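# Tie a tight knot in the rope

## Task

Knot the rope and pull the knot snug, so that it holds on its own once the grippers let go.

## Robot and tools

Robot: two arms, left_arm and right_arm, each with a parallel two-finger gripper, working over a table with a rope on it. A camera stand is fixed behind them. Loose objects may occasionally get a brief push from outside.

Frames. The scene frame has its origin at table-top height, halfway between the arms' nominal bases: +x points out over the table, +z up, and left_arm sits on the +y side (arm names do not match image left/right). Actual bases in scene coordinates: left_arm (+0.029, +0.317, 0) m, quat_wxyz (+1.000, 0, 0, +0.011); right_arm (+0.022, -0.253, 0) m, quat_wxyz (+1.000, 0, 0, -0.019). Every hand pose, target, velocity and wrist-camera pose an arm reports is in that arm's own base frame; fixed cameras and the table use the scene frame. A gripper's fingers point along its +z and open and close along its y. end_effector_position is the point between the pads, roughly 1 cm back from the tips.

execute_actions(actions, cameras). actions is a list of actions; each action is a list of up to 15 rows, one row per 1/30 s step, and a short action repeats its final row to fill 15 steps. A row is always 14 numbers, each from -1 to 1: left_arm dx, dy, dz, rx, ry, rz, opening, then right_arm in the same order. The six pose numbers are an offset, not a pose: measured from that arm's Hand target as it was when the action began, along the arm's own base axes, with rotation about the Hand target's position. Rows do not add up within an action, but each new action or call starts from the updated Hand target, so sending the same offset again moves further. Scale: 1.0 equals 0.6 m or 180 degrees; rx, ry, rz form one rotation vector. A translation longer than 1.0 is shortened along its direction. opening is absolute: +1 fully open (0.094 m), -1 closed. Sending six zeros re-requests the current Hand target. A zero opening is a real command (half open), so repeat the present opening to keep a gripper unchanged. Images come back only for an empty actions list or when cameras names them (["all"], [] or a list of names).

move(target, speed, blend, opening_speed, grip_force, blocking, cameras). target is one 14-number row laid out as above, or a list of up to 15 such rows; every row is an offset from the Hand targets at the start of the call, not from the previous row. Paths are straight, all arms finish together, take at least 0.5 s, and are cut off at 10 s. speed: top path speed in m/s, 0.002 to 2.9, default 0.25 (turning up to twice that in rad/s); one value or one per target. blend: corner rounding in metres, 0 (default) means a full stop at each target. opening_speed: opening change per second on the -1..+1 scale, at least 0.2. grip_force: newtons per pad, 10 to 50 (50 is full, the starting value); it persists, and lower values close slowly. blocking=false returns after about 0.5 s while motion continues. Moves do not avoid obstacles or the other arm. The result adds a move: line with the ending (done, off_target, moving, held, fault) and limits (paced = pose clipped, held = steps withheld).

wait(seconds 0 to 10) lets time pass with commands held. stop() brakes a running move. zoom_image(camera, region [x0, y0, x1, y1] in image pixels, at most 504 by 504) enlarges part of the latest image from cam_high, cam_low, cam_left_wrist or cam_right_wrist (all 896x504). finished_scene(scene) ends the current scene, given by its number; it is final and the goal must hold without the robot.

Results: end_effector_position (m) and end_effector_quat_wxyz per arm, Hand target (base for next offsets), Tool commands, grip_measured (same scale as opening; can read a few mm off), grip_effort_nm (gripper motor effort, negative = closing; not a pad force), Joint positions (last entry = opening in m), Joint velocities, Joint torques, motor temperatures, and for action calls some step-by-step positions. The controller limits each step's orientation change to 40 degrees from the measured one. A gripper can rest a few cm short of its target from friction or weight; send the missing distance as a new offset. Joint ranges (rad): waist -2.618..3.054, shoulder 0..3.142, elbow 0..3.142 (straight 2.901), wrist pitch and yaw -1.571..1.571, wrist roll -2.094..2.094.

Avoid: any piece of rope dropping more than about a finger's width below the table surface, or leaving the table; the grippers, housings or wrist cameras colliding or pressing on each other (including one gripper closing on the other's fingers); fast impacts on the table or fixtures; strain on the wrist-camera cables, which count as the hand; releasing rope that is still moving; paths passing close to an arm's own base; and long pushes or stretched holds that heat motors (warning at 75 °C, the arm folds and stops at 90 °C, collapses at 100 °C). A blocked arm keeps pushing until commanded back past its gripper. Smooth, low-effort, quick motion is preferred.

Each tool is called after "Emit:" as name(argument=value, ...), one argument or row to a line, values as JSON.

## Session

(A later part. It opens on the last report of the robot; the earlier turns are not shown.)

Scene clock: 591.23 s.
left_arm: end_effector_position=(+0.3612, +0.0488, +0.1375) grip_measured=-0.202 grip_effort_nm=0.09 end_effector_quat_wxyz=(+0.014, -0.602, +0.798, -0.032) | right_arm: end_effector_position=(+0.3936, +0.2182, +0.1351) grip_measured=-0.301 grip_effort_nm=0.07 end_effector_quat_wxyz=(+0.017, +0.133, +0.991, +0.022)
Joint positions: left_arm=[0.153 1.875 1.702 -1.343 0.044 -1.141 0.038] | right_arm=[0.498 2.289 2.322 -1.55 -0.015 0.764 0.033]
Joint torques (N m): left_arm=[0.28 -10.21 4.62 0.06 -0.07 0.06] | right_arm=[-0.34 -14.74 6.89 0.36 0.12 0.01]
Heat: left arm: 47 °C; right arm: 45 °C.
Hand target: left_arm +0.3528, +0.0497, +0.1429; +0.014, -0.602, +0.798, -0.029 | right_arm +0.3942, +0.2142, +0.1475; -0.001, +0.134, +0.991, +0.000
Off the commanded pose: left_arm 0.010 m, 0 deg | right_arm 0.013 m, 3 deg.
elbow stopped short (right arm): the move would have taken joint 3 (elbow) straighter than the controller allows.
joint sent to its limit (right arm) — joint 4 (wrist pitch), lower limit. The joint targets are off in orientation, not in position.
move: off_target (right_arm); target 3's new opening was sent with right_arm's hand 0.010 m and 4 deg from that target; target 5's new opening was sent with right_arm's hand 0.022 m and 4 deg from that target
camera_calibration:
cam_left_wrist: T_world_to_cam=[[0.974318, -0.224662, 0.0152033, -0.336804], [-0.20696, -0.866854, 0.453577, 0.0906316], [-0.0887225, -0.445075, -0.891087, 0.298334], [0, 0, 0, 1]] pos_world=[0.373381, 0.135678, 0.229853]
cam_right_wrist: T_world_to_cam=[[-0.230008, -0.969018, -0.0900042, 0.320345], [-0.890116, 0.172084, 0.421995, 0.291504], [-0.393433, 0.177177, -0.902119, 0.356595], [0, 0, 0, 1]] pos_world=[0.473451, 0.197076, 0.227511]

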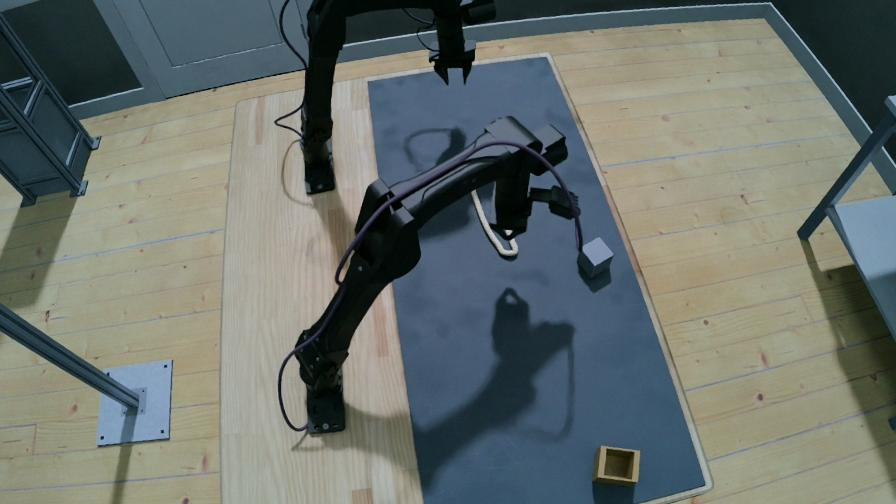

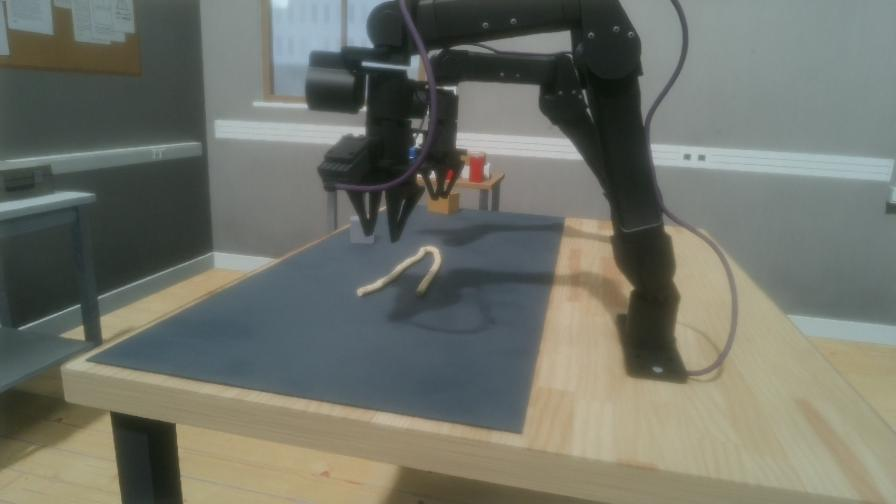

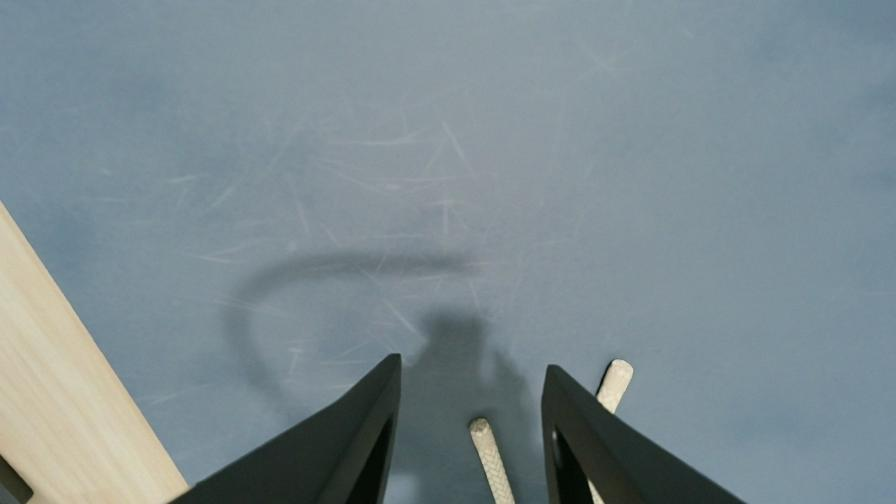

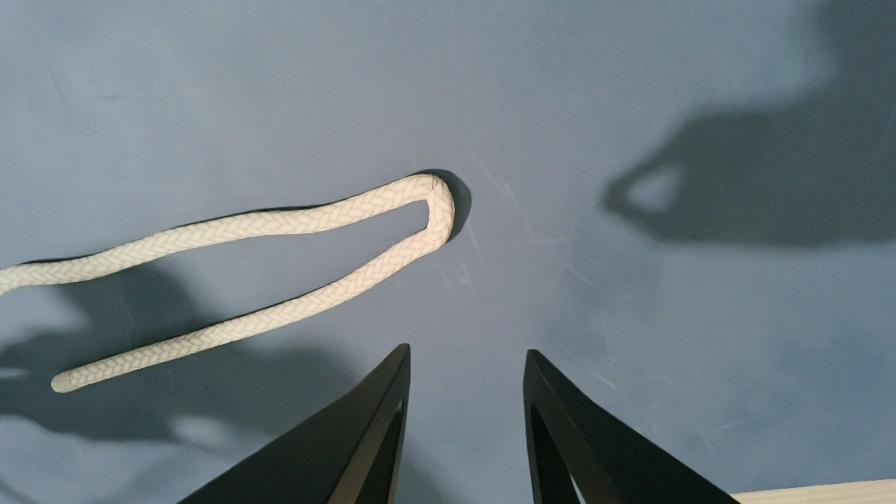

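Emit:
move(
  target=[
    [0,0,0,0,0,-0.5,-0.2,-0.05,-0.2,0.05,0,0,0,-0.3],
    [0.1,-0.2,-0.1,0,0,-0.97,-0.2,-0.15,-0.27,0.08,0,0,0,-0.3],
  ],
  speed=0.3,
  blend=[0.03,0],
  cameras=["all"],
)

Scene clock: 673.73 s.
left_arm: end_effector_position=(+0.4084, -0.0676, +0.0866) grip_measured=-0.202 grip_effort_nm=0.09 end_effector_quat_wxyz=(-0.031, +0.756, +0.654, -0.011) | right_arm: end_effector_position=(+0.3098, +0.0563, +0.1893) grip_measured=-0.301 grip_effort_nm=0.07 end_effector_quat_wxyz=(+0.008, +0.134, +0.991, +0.008)
Joint positions: left_arm=[-0.176 2.209 1.993 -1.416 -0.022 1.538 0.038] | right_arm=[0.171 1.743 1.747 -1.555 -0.01 0.439 0.033]
Joint torques (N m): left_arm=[-0.16 -8.77 7.08 0.05 0.07 0.5] | right_arm=[-0.47 -10.29 4.86 0.35 0.08 -0.05]
Motor temperatures (°C): left_arm=[29 46 35 30 31 28 32] | right_arm=[30 53 35 36 29 30 28]
Heat: left arm: 46 °C; right arm: 53 °C.
Hand target: left_arm +0.4128, -0.0702, +0.0828; -0.029, +0.769, +0.639, -0.015 | right_arm +0.3043, +0.0521, +0.1954; -0.001, +0.134, +0.991, +0.000
Off the commanded pose: left_arm 0.006 m, 2 deg | right_arm 0.009 m, 1 deg.
joint sent to its limit (right arm) — joint 4 (wrist pitch), lower limit. The joint targets still meet the commanded pose.
move: done
camera_calibration:
cam_left_wrist: T_world_to_cam=[[-0.995728, 0.0920892, 0.0067763, 0.418494], [0.0848793, 0.883933, 0.459845, 0.021207], [0.036357, 0.458456, -0.887973, 0.215137], [0, 0, 0, 1]] pos_world=[0.407084, -0.155915, 0.178448]
cam_right_wrist: T_world_to_cam=[[-0.233842, -0.970412, -0.0601525, 0.144694], [-0.880528, 0.185135, 0.436344, 0.21554], [-0.412297, 0.155002, -0.897767, 0.407486], [0, 0, 0, 1]] pos_world=[0.39163, 0.0373479, 0.280482]

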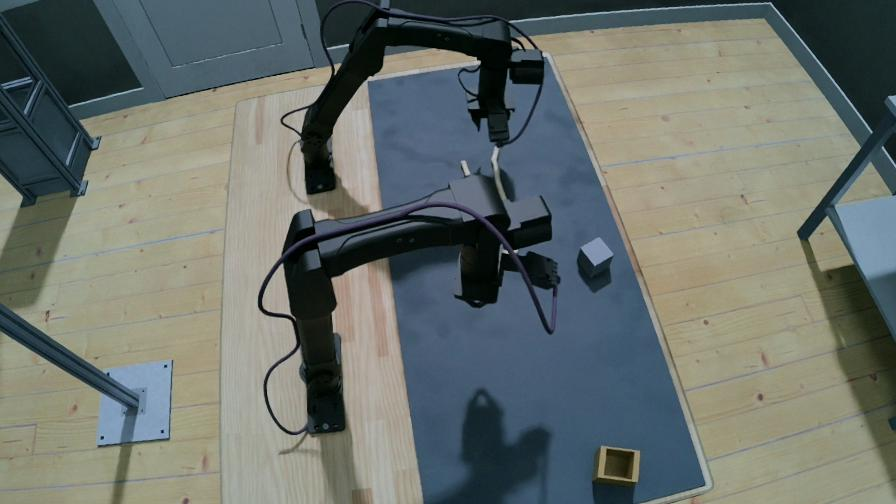

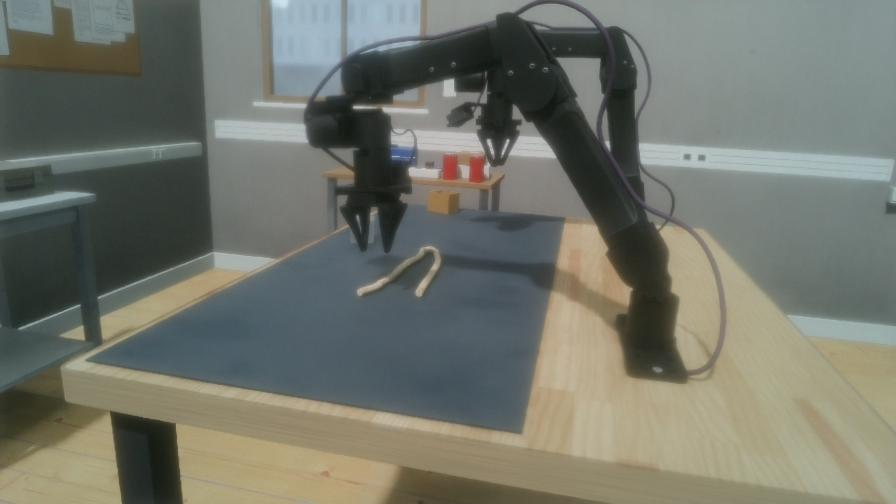

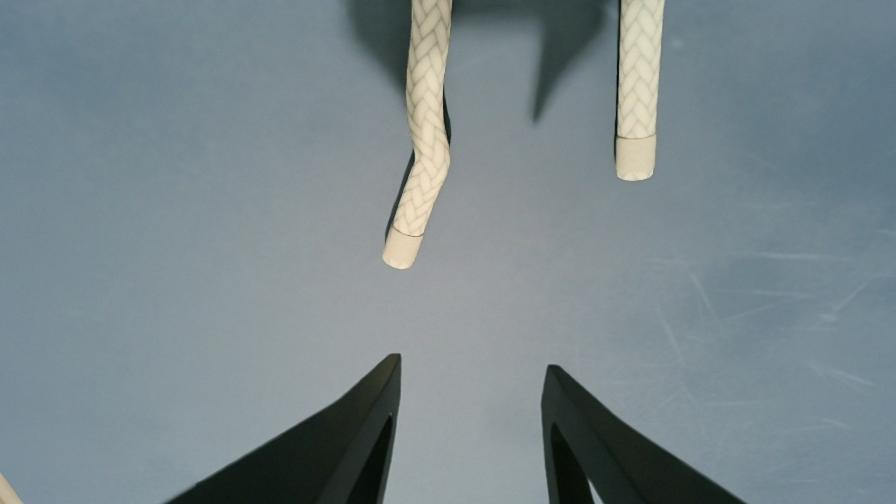

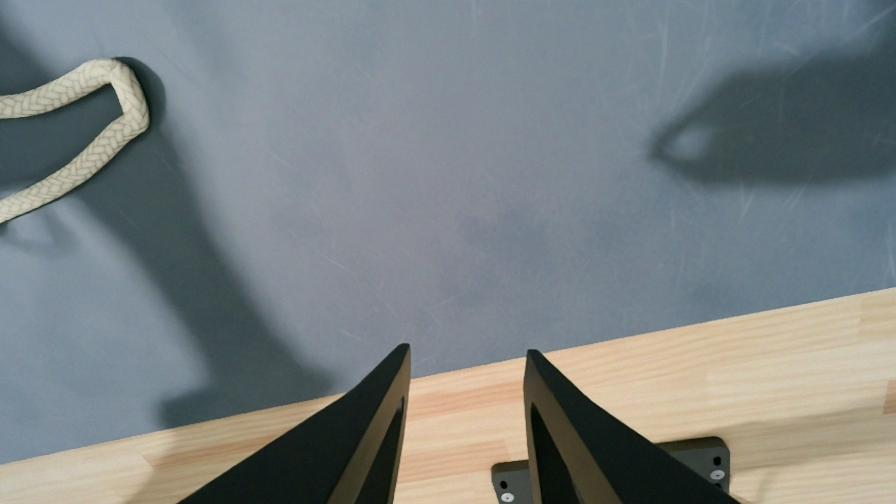

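Emit:
move(
  target=[
    [0.027,-0.034,-0.06,0,0,-0.045,-0.2,0,0,0,0,0,0,-0.3],
    [0.027,-0.034,-0.112,0,0,-0.045,-0.2,0,0,0,0,0,0,-0.3],
    [0.027,-0.034,-0.112,0,0,-0.045,-0.95,0,0,0,0,0,0,-0.3],
    [0,-0.06,0.0,0,0,0.03,-0.95,0,0,0,0,0,0,-0.3],
    [-0.213,-0.2,0.0,0,0,0.25,-0.95,0,0,0,0,0,0,-0.3],
    [-0.225,-0.225,-0.1,0,0,0.25,-0.95,0,0,0,0,0,0,-0.3],
    [-0.225,-0.225,-0.1,0,0,0.25,-0.5,0,0,0,0,0,0,-0.3],
    [-0.225,-0.225,0.12,0,0,0.25,-0.5,0,0,0,0,0,0,-0.3],
  ],
  speed=[0.2,0.1,0.1,0.15,0.15,0.1,0.1,0.2],
  blend=[0.02,0,0,0.02,0.02,0,0,0],
  opening_speed=2,
  cameras=["all"],
)

Scene clock: 700.47 s.
left_arm: end_effector_position=(+0.2783, -0.2022, +0.1477) grip_measured=-0.502 grip_effort_nm=0.10 end_effector_quat_wxyz=(-0.028, +0.466, +0.884, -0.020) | right_arm: end_effector_position=(+0.3098, +0.0563, +0.1893) grip_measured=-0.301 grip_effort_nm=0.07 end_effector_quat_wxyz=(+0.008, +0.134, +0.991, +0.008)
Joint positions: left_arm=[-0.607 1.903 1.78 -1.498 0.046 0.364 0.023] | right_arm=[0.171 1.743 1.747 -1.555 -0.01 0.439 0.033]
Joint torques (N m): left_arm=[-0.25 -8.73 6.83 0.02 0.1 -0.03] | right_arm=[-0.51 -10.32 4.82 0.35 0.09 -0.06]
Motor temperatures (°C): left_arm=[29 43 35 30 31 28 32] | right_arm=[30 47 36 35 29 30 28]
Heat: left arm: 43 °C; right arm: 47 °C.
Hand target: left_arm +0.2778, -0.2052, +0.1548; -0.021, +0.466, +0.884, -0.025 | right_arm +0.3043, +0.0521, +0.1954; -0.001, +0.134, +0.991, +0.000
Off the commanded pose: left_arm 0.008 m, 1 deg | right_arm 0.009 m, 1 deg.
joint sent to its limit (right arm) — joint 4 (wrist pitch), lower limit. The joint targets still meet the commanded pose.
move: done; blend cut to 0.0156 m at target 1; target 3's new opening was sent with left_arm's hand 0.013 m and 4 deg from that target
camera_calibration:
cam_left_wrist: T_world_to_cam=[[-0.795017, -0.606551, 0.00658997, 0.103881], [-0.534438, 0.705553, 0.465372, 0.258636], [-0.286922, 0.366457, -0.885091, 0.406726], [0, 0, 0, 1]] pos_world=[0.33751, -0.26852, 0.238943]
cam_right_wrist: T_world_to_cam=[[-0.233842, -0.970412, -0.0601525, 0.144694], [-0.880528, 0.185135, 0.436344, 0.21554], [-0.412297, 0.155002, -0.897767, 0.407486], [0, 0, 0, 1]] pos_world=[0.39163, 0.0373479, 0.280482]

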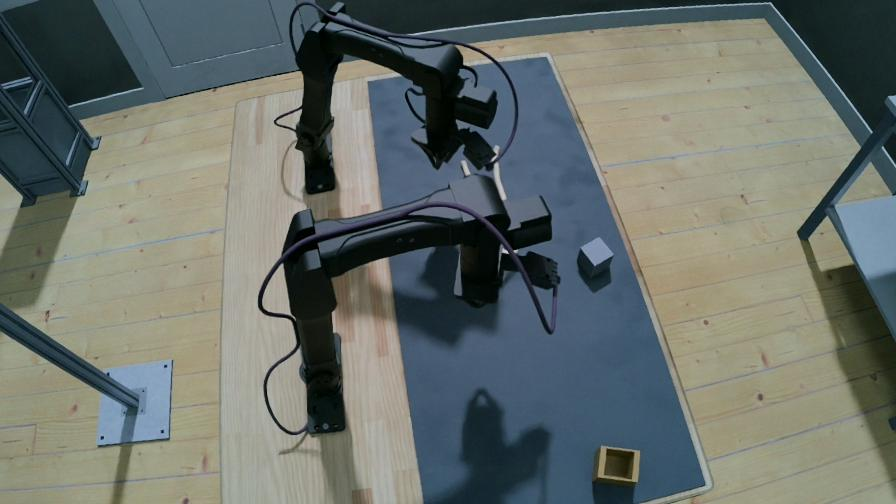

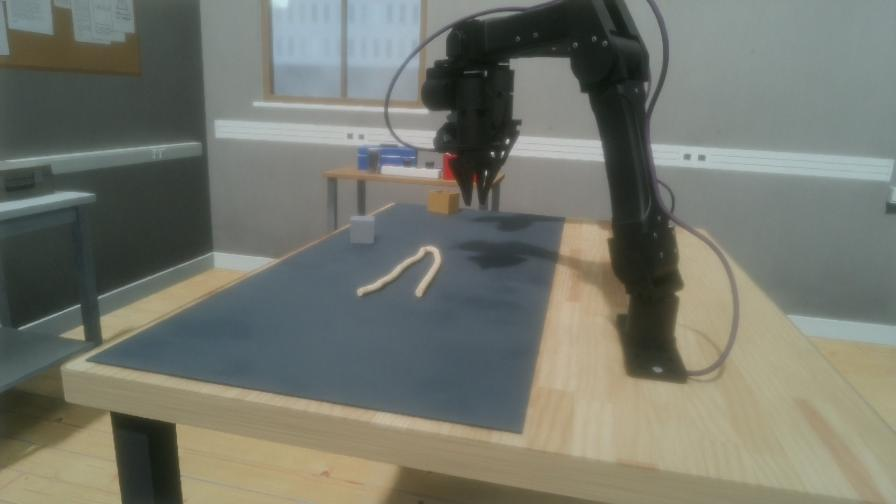

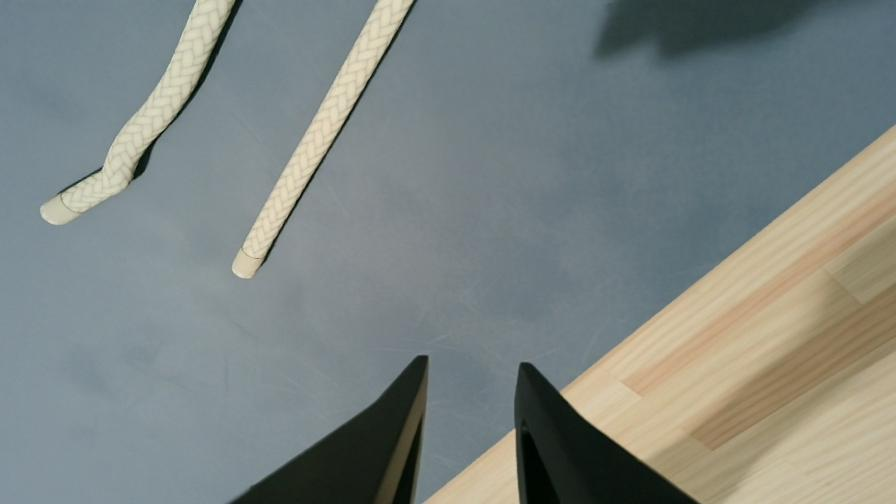

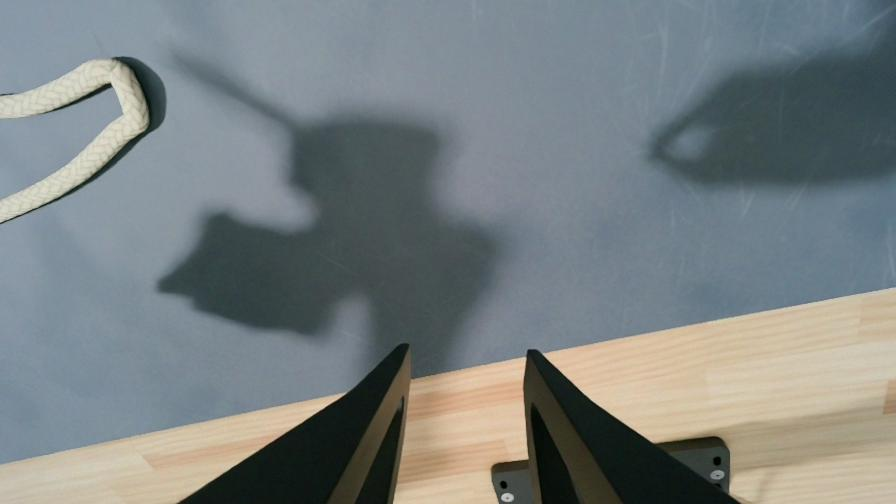

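Emit:
move(
  target=[
    [0.254,0.195,-0.1,0,0,-0.295,-0.2,0,0,0,0,0,0,-0.3],
    [0.254,0.195,-0.235,0,0,-0.295,-0.2,0,0,0,0,0,0,-0.3],
  ],
  speed=[0.25,0.1],
  cameras=["cam_left_wrist"],
)

Scene clock: 727.73 s.
left_arm: end_effector_position=(+0.4353, -0.0861, +0.0244) grip_measured=-0.202 grip_effort_nm=0.09 end_effector_quat_wxyz=(-0.024, +0.796, +0.604, +0.003) | right_arm: end_effector_position=(+0.3098, +0.0563, +0.1893) grip_measured=-0.301 grip_effort_nm=0.07 end_effector_quat_wxyz=(+0.008, +0.134, +0.991, +0.008)
Joint positions: left_arm=[-0.212 2.333 1.954 -1.225 -0.036 1.63 0.038] | right_arm=[0.171 1.743 1.747 -1.555 -0.01 0.439 0.033]
Joint torques (N m): left_arm=[-0.06 -10.11 4.68 0.13 0.14 0.68] | right_arm=[-0.46 -10.25 4.85 0.35 0.08 -0.06]
Heat: left arm: 44 °C; right arm: 45 °C.
Hand target: left_arm +0.4302, -0.0882, +0.0138; -0.030, +0.812, +0.583, -0.013 | right_arm +0.3043, +0.0521, +0.1954; -0.001, +0.134, +0.991, +0.000
Off the commanded pose: left_arm 0.012 m, 4 deg | right_arm 0.009 m, 1 deg.
joint sent to its limit (right arm) — joint 4 (wrist pitch), lower limit. The joint targets still meet the commanded pose.
move: off_target (left_arm)
camera_calibration:
cam_left_wrist: T_world_to_cam=[[-0.975419, 0.21953, -0.0190968, 0.450143], [0.185331, 0.864164, 0.467839, 0.0183288], [0.119207, 0.4528, -0.883607, 0.130621], [0, 0, 0, 1]] pos_world=[0.42011, -0.173804, 0.115439]
Images, in order (width x height): cam_left_wrist 896x504.

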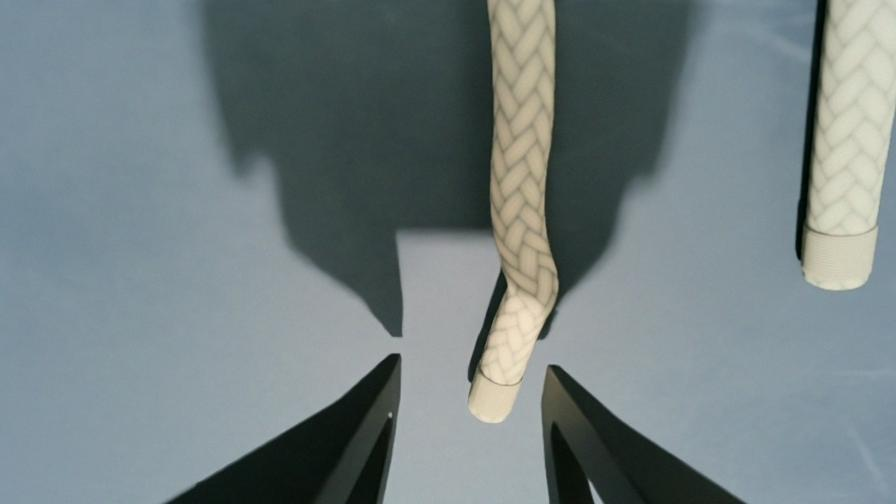

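Emit:
move(
  target=[
    [0.0,-0.037,-0.015,0,0,0,-0.2,0,0,0,0,0,0,-0.3],
    [0.0,-0.037,-0.015,0,0,0,-0.95,0,0,0,0,0,0,-0.3],
  ],
  speed=0.1,
  opening_speed=2,
  cameras=["cam_left_wrist"],
)

Scene clock: 737.27 s.
left_arm: end_effector_position=(+0.4246, -0.1062, +0.0134) grip_measured=-0.821 grip_effort_nm=-1.02 end_effector_quat_wxyz=(-0.038, +0.809, +0.586, -0.010) | right_arm: end_effector_position=(+0.3098, +0.0563, +0.1893) grip_measured=-0.301 grip_effort_nm=0.07 end_effector_quat_wxyz=(+0.008, +0.134, +0.991, +0.008)
Joint positions: left_arm=[-0.261 2.359 1.954 -1.238 -0.032 1.626 0.008] | right_arm=[0.171 1.743 1.747 -1.555 -0.01 0.439 0.033]
Joint torques (N m): left_arm=[-0.01 -9.78 5.91 0.31 0.11 0.2] | right_arm=[-0.47 -10.35 4.83 0.34 0.1 -0.05]
Heat: left arm: 43 °C; right arm: 44 °C.
Hand target: left_arm +0.4302, -0.1104, +0.0048; -0.029, +0.812, +0.583, -0.013 | right_arm +0.3043, +0.0521, +0.1954; -0.001, +0.134, +0.991, +0.000
Off the commanded pose: left_arm 0.011 m, 1 deg | right_arm 0.009 m, 1 deg.
joint sent to its limit (right arm) — joint 4 (wrist pitch), lower limit. The joint targets still meet the commanded pose.
move: off_target (left_arm)
camera_calibration:
cam_left_wrist: T_world_to_cam=[[-0.964766, 0.262315, 0.0204198, 0.443484], [0.24154, 0.852233, 0.464065, 0.0177709], [0.104329, 0.452647, -0.885566, 0.137706], [0, 0, 0, 1]] pos_world=[0.409199, -0.19381, 0.104645]
Images, in order (width x height): cam_left_wrist 896x504.

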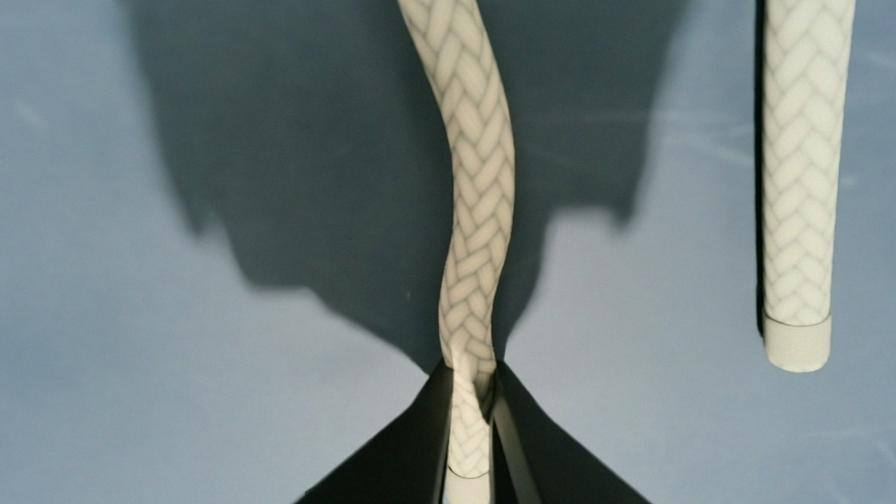

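Emit:
move(
  target=[
    [-0.02,-0.03,0.13,0,0,0.05,-0.95,0,0,0,0,0,0,-0.3],
    [-0.22,-0.14,0.13,0,0,0.3,-0.95,0,0,0,0,0,0,-0.3],
    [-0.258,-0.158,0.02,0,0,0.3,-0.95,0,0,0,0,0,0,-0.3],
    [-0.258,-0.158,0.02,0,0,0.3,-0.5,0,0,0,0,0,0,-0.3],
    [-0.258,-0.158,0.22,0,0,0.3,-0.5,0,0,0,0,0,0,-0.3],
  ],
  speed=[0.15,0.15,0.12,0.1,0.2],
  blend=[0.02,0.02,0,0,0],
  opening_speed=2,
  cameras=["all"],
)

Scene clock: 755.97 s.
left_arm: end_effector_position=(+0.2754, -0.2021, +0.1280) grip_measured=-0.502 grip_effort_nm=0.09 end_effector_quat_wxyz=(-0.030, +0.459, +0.887, -0.020) | right_arm: end_effector_position=(+0.3098, +0.0563, +0.1893) grip_measured=-0.301 grip_effort_nm=0.07 end_effector_quat_wxyz=(+0.008, +0.134, +0.991, +0.008)
Joint positions: left_arm=[-0.611 1.891 1.686 -1.42 0.047 0.345 0.023] | right_arm=[0.171 1.743 1.747 -1.555 -0.01 0.439 0.033]
Joint torques (N m): left_arm=[-0.34 -9.13 6.82 -0.07 0.08 -0.04] | right_arm=[-0.42 -10.32 4.82 0.34 0.09 -0.04]
Heat: left arm: 44 °C; right arm: 43 °C.
Hand target: left_arm +0.2754, -0.2052, +0.1368; -0.020, +0.459, +0.888, -0.025 | right_arm +0.3043, +0.0521, +0.1954; -0.001, +0.134, +0.991, +0.000
Off the commanded pose: left_arm 0.009 m, 1 deg | right_arm 0.009 m, 1 deg.
joint sent to its limit (right arm) — joint 4 (wrist pitch), lower limit. The joint targets still meet the commanded pose.
move: done
camera_calibration:
cam_left_wrist: T_world_to_cam=[[-0.78585, -0.618363, 0.00825825, 0.0965739], [-0.542903, 0.696223, 0.469607, 0.266074], [-0.296137, 0.364557, -0.882837, 0.390318], [0, 0, 0, 1]] pos_world=[0.335932, -0.267822, 0.21884]
cam_right_wrist: T_world_to_cam=[[-0.233842, -0.970412, -0.0601525, 0.144694], [-0.880528, 0.185135, 0.436344, 0.21554], [-0.412297, 0.155002, -0.897767, 0.407486], [0, 0, 0, 1]] pos_world=[0.39163, 0.0373479, 0.280482]

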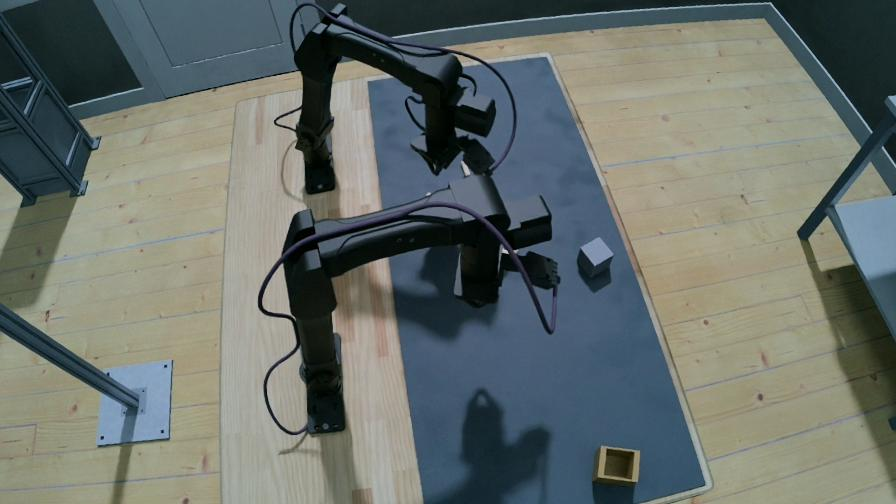

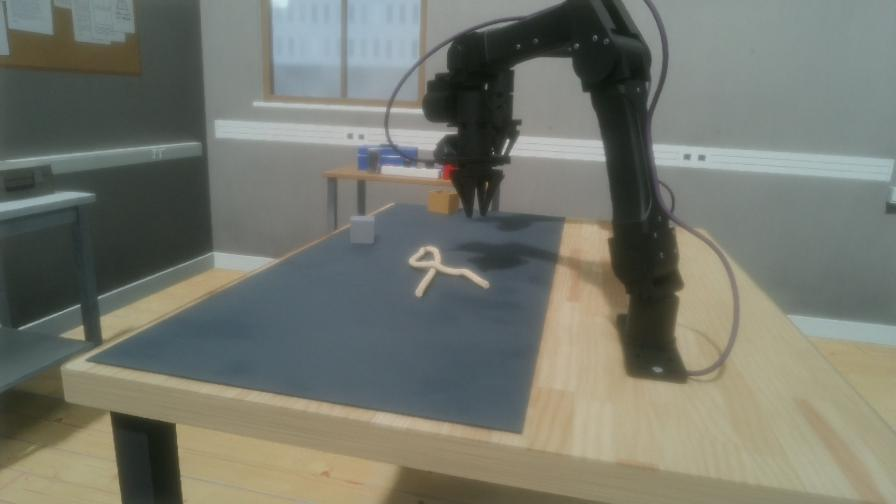

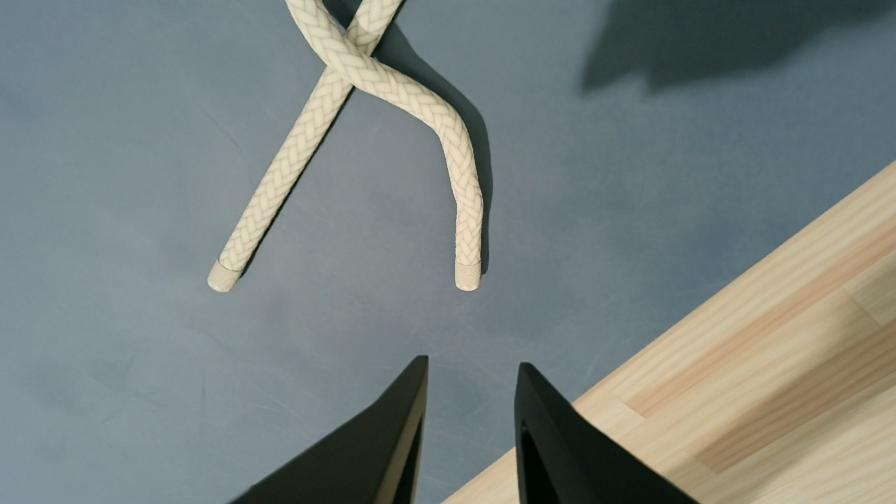

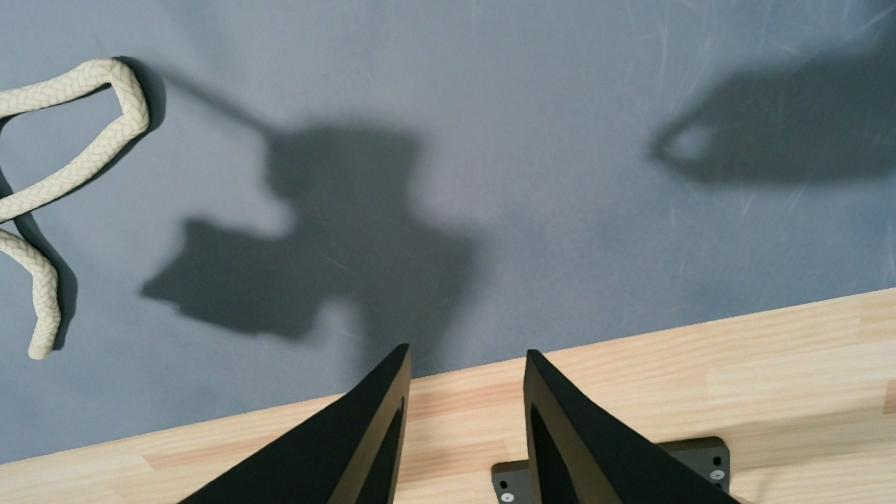

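Emit:
move(
  target=[
    [-0.019,0.029,-0.1,0,0,-0.04,-0.3,0,0,0,0,0,0,-0.3],
    [-0.019,0.029,-0.213,0,0,-0.04,-0.3,0,0,0,0,0,0,-0.3],
    [-0.019,0.029,-0.213,0,0,-0.04,-0.95,0,0,0,0,0,0,-0.3],
    [-0.04,0.0,-0.15,0,0,0.1,-0.95,0,0,0,0,0,0,-0.3],
    [-0.03,-0.08,-0.15,0,0,0.4,-0.95,0,0,0,0,0,0,-0.3],
    [0.013,-0.125,-0.2,0,0,0.6,-0.95,0,0,0,0,0,0,-0.3],
  ],
  speed=[0.2,0.1,0.1,0.12,0.12,0.12],
  blend=[0.02,0,0,0.02,0.02,0],
  opening_speed=2,
  cameras=["all"],
)

Scene clock: 825.43 s.
left_arm: end_effector_position=(+0.2702, -0.2693, +0.0274) grip_measured=-0.832 grip_effort_nm=-1.02 end_effector_quat_wxyz=(-0.005, -0.366, +0.930, -0.034) | right_arm: end_effector_position=(+0.3098, +0.0563, +0.1893) grip_measured=-0.301 grip_effort_nm=0.07 end_effector_quat_wxyz=(+0.008, +0.134, +0.991, +0.008)
Joint positions: left_arm=[-0.769 1.995 1.425 -0.943 0.036 -1.521 0.008] | right_arm=[0.171 1.743 1.747 -1.555 -0.01 0.439 0.033]
Joint torques (N m): left_arm=[-0.36 -7.53 6.95 0.28 -0.24 -0.1] | right_arm=[-0.4 -10.3 4.86 0.35 0.08 -0.05]
Motor temperatures (°C): left_arm=[29 43 37 29 31 28 33] | right_arm=[30 42 35 33 28 30 28]
Heat: left arm: 43 °C; right arm: 42 °C.
Hand target: left_arm +0.2758, -0.2727, +0.0254; +0.005, -0.368, +0.929, -0.032 (not the last commanded pose) | right_arm +0.3043, +0.0521, +0.1954; -0.001, +0.134, +0.991, +0.000
Off the commanded pose: left_arm 0.020 m, 10 deg | right_arm 0.009 m, 1 deg.
joint sent to its limit (right arm) — joint 4 (wrist pitch), lower limit. The joint targets still meet the commanded pose.
move: off_target (left_arm; path cut at 10 s); path passed 5 of 6 targets
camera_calibration:
cam_left_wrist: T_world_to_cam=[[0.718609, -0.695398, 0.00485381, -0.375383], [-0.616249, -0.633553, 0.467812, 0.0190492], [-0.32224, -0.339165, -0.883815, 0.142033], [0, 0, 0, 1]] pos_world=[0.327261, -0.200799, 0.118441]
cam_right_wrist: T_world_to_cam=[[-0.233842, -0.970412, -0.0601525, 0.144694], [-0.880528, 0.185135, 0.436344, 0.21554], [-0.412297, 0.155002, -0.897767, 0.407486], [0, 0, 0, 1]] pos_world=[0.39163, 0.0373479, 0.280482]

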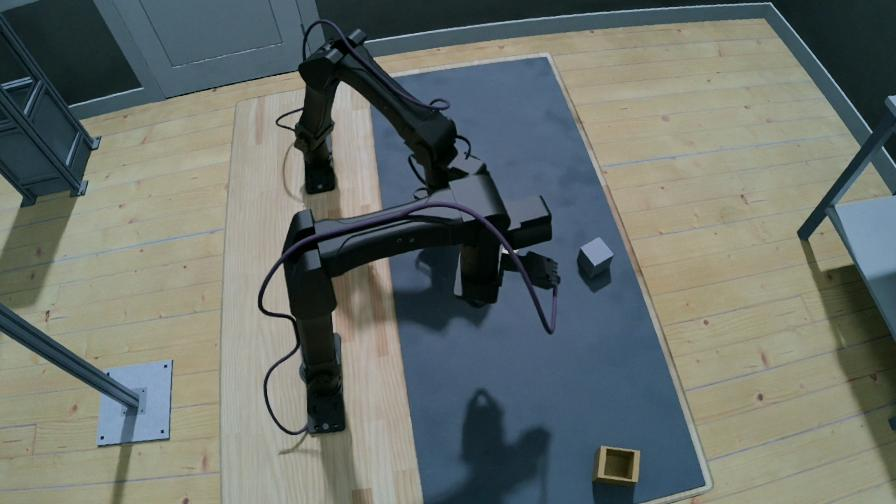

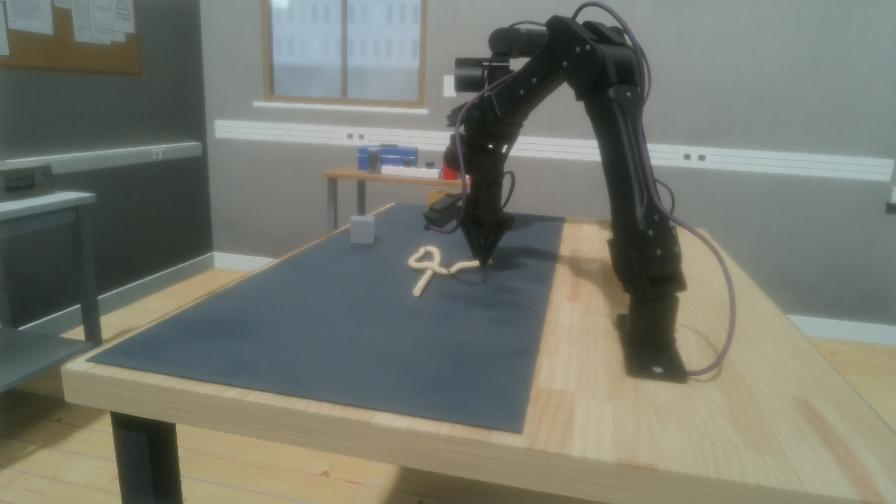

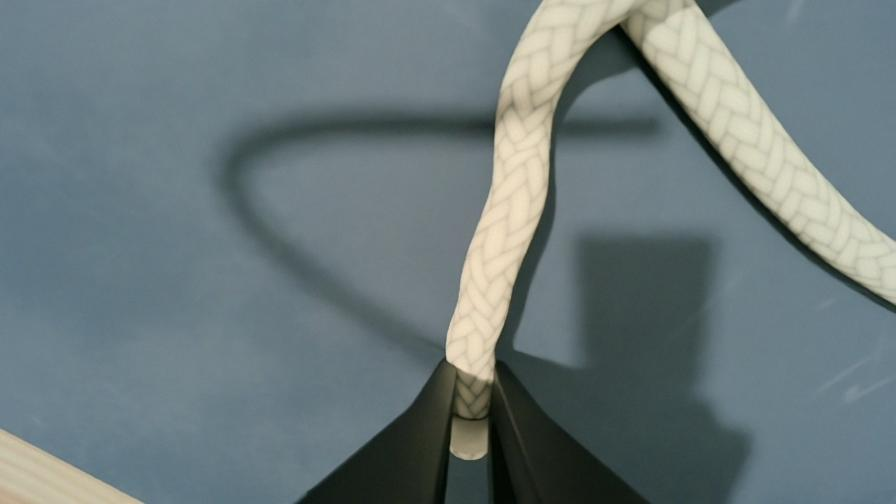

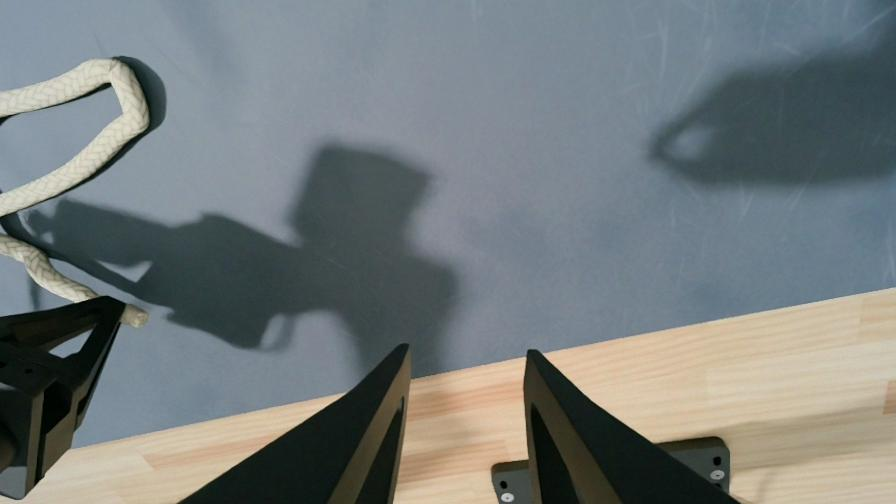

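Emit:
move(
  target=[
    [0.067,-0.01,-0.015,0,0,0,-0.95,0,0,0,0,0,0,-0.3],
    [0.067,-0.01,-0.015,0,0,0,-0.4,0,0,0,0,0,0,-0.3],
    [0.067,-0.01,0.15,0,0,-0.1,-0.4,0,0,0,0,0,0,-0.3],
    [0.144,-0.05,0.13,0,0,-0.76,-0.2,0,0,0,0,0,0,-0.3],
  ],
  speed=[0.1,0.1,0.2,0.35],
  blend=[0,0,0.02,0],
  opening_speed=2,
  cameras=["all"],
)

Scene clock: 851.17 s.
left_arm: end_effector_position=(+0.3608, -0.3017, +0.1089) grip_measured=-0.202 grip_effort_nm=0.10 end_effector_quat_wxyz=(+0.019, +0.727, +0.686, -0.010) | right_arm: end_effector_position=(+0.3098, +0.0563, +0.1893) grip_measured=-0.301 grip_effort_nm=0.08 end_effector_quat_wxyz=(+0.008, +0.134, +0.991, +0.008)
Joint positions: left_arm=[-0.689 2.421 2.447 -1.562 0.024 0.939 0.038] | right_arm=[0.171 1.743 1.747 -1.555 -0.01 0.439 0.033]
Joint torques (N m): left_arm=[0.14 -10.04 7.08 0.1 0.01 0.08] | right_arm=[-0.44 -10.25 4.83 0.35 0.1 -0.05]
Heat: left arm: 42 °C; right arm: 42 °C.
Hand target: left_arm +0.3622, -0.3026, +0.1033; -0.028, +0.729, +0.684, -0.017 | right_arm +0.3043, +0.0521, +0.1954; -0.001, +0.134, +0.991, +0.000
Off the commanded pose: left_arm 0.006 m, 5 deg | right_arm 0.009 m, 1 deg.
joint sent to its limit (left arm) — joint 4 (wrist pitch), lower limit. The joint targets are off in orientation, not in position.
joint sent to its limit (right arm) — joint 4 (wrist pitch), lower limit. The joint targets still meet the commanded pose.
move: off_target (left_arm); target 4's new opening was sent with left_arm's hand 0.006 m and 5 deg from that target
camera_calibration:
cam_left_wrist: T_world_to_cam=[[-0.997921, 0.00272152, -0.0643971, 0.374133], [-0.0231474, 0.917324, 0.397467, 0.277819], [0.0601548, 0.398131, -0.915354, 0.320105], [0, 0, 0, 1]] pos_world=[0.36053, -0.383313, 0.206679]
cam_right_wrist: T_world_to_cam=[[-0.233842, -0.970412, -0.0601525, 0.144694], [-0.880528, 0.185135, 0.436344, 0.21554], [-0.412297, 0.155002, -0.897767, 0.407486], [0, 0, 0, 1]] pos_world=[0.39163, 0.0373479, 0.280482]

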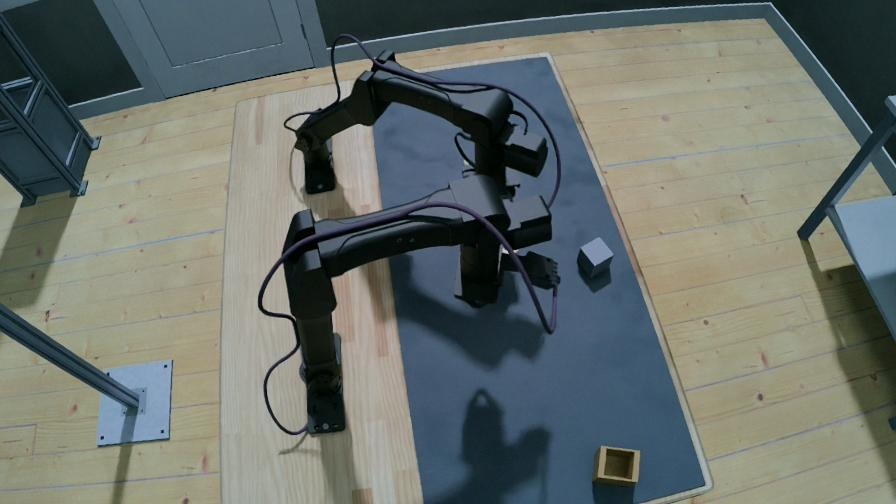

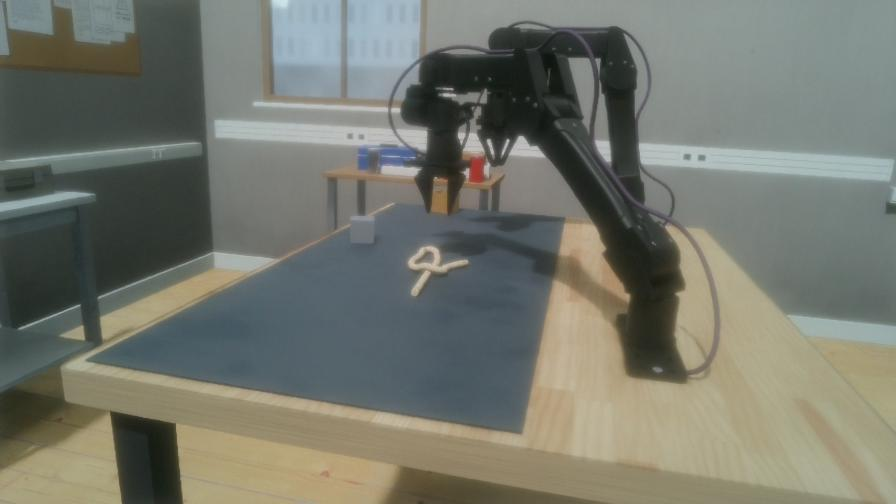

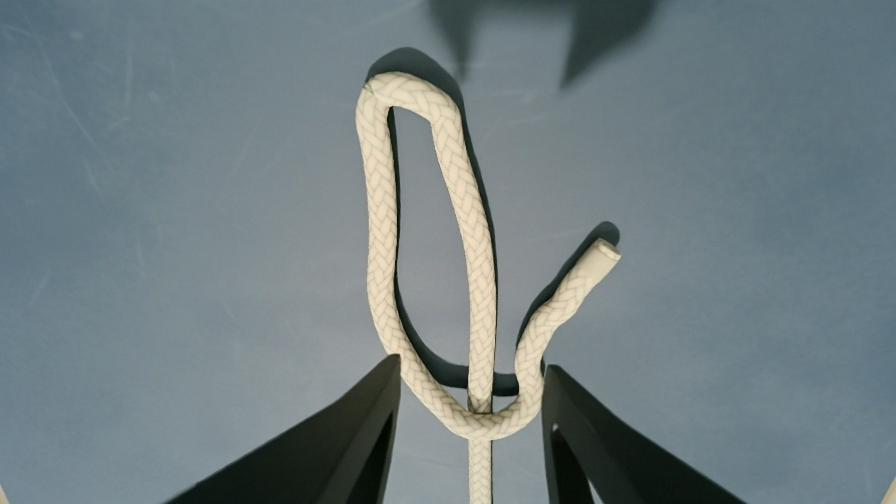

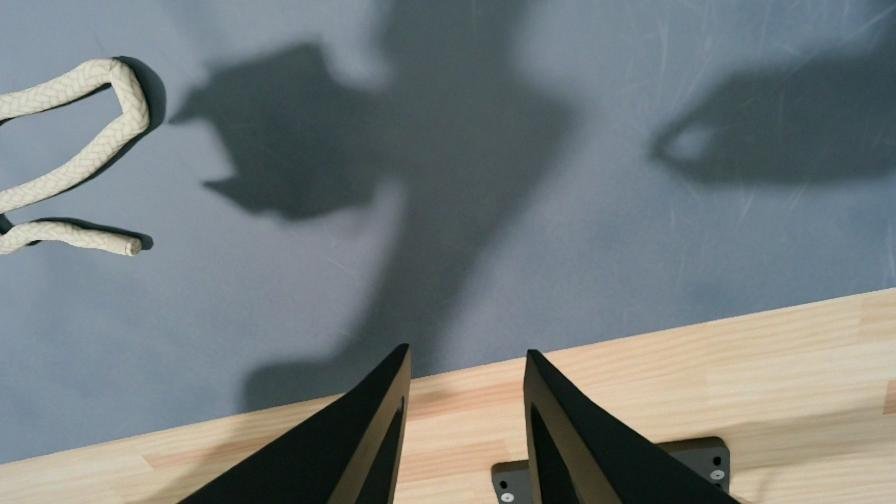

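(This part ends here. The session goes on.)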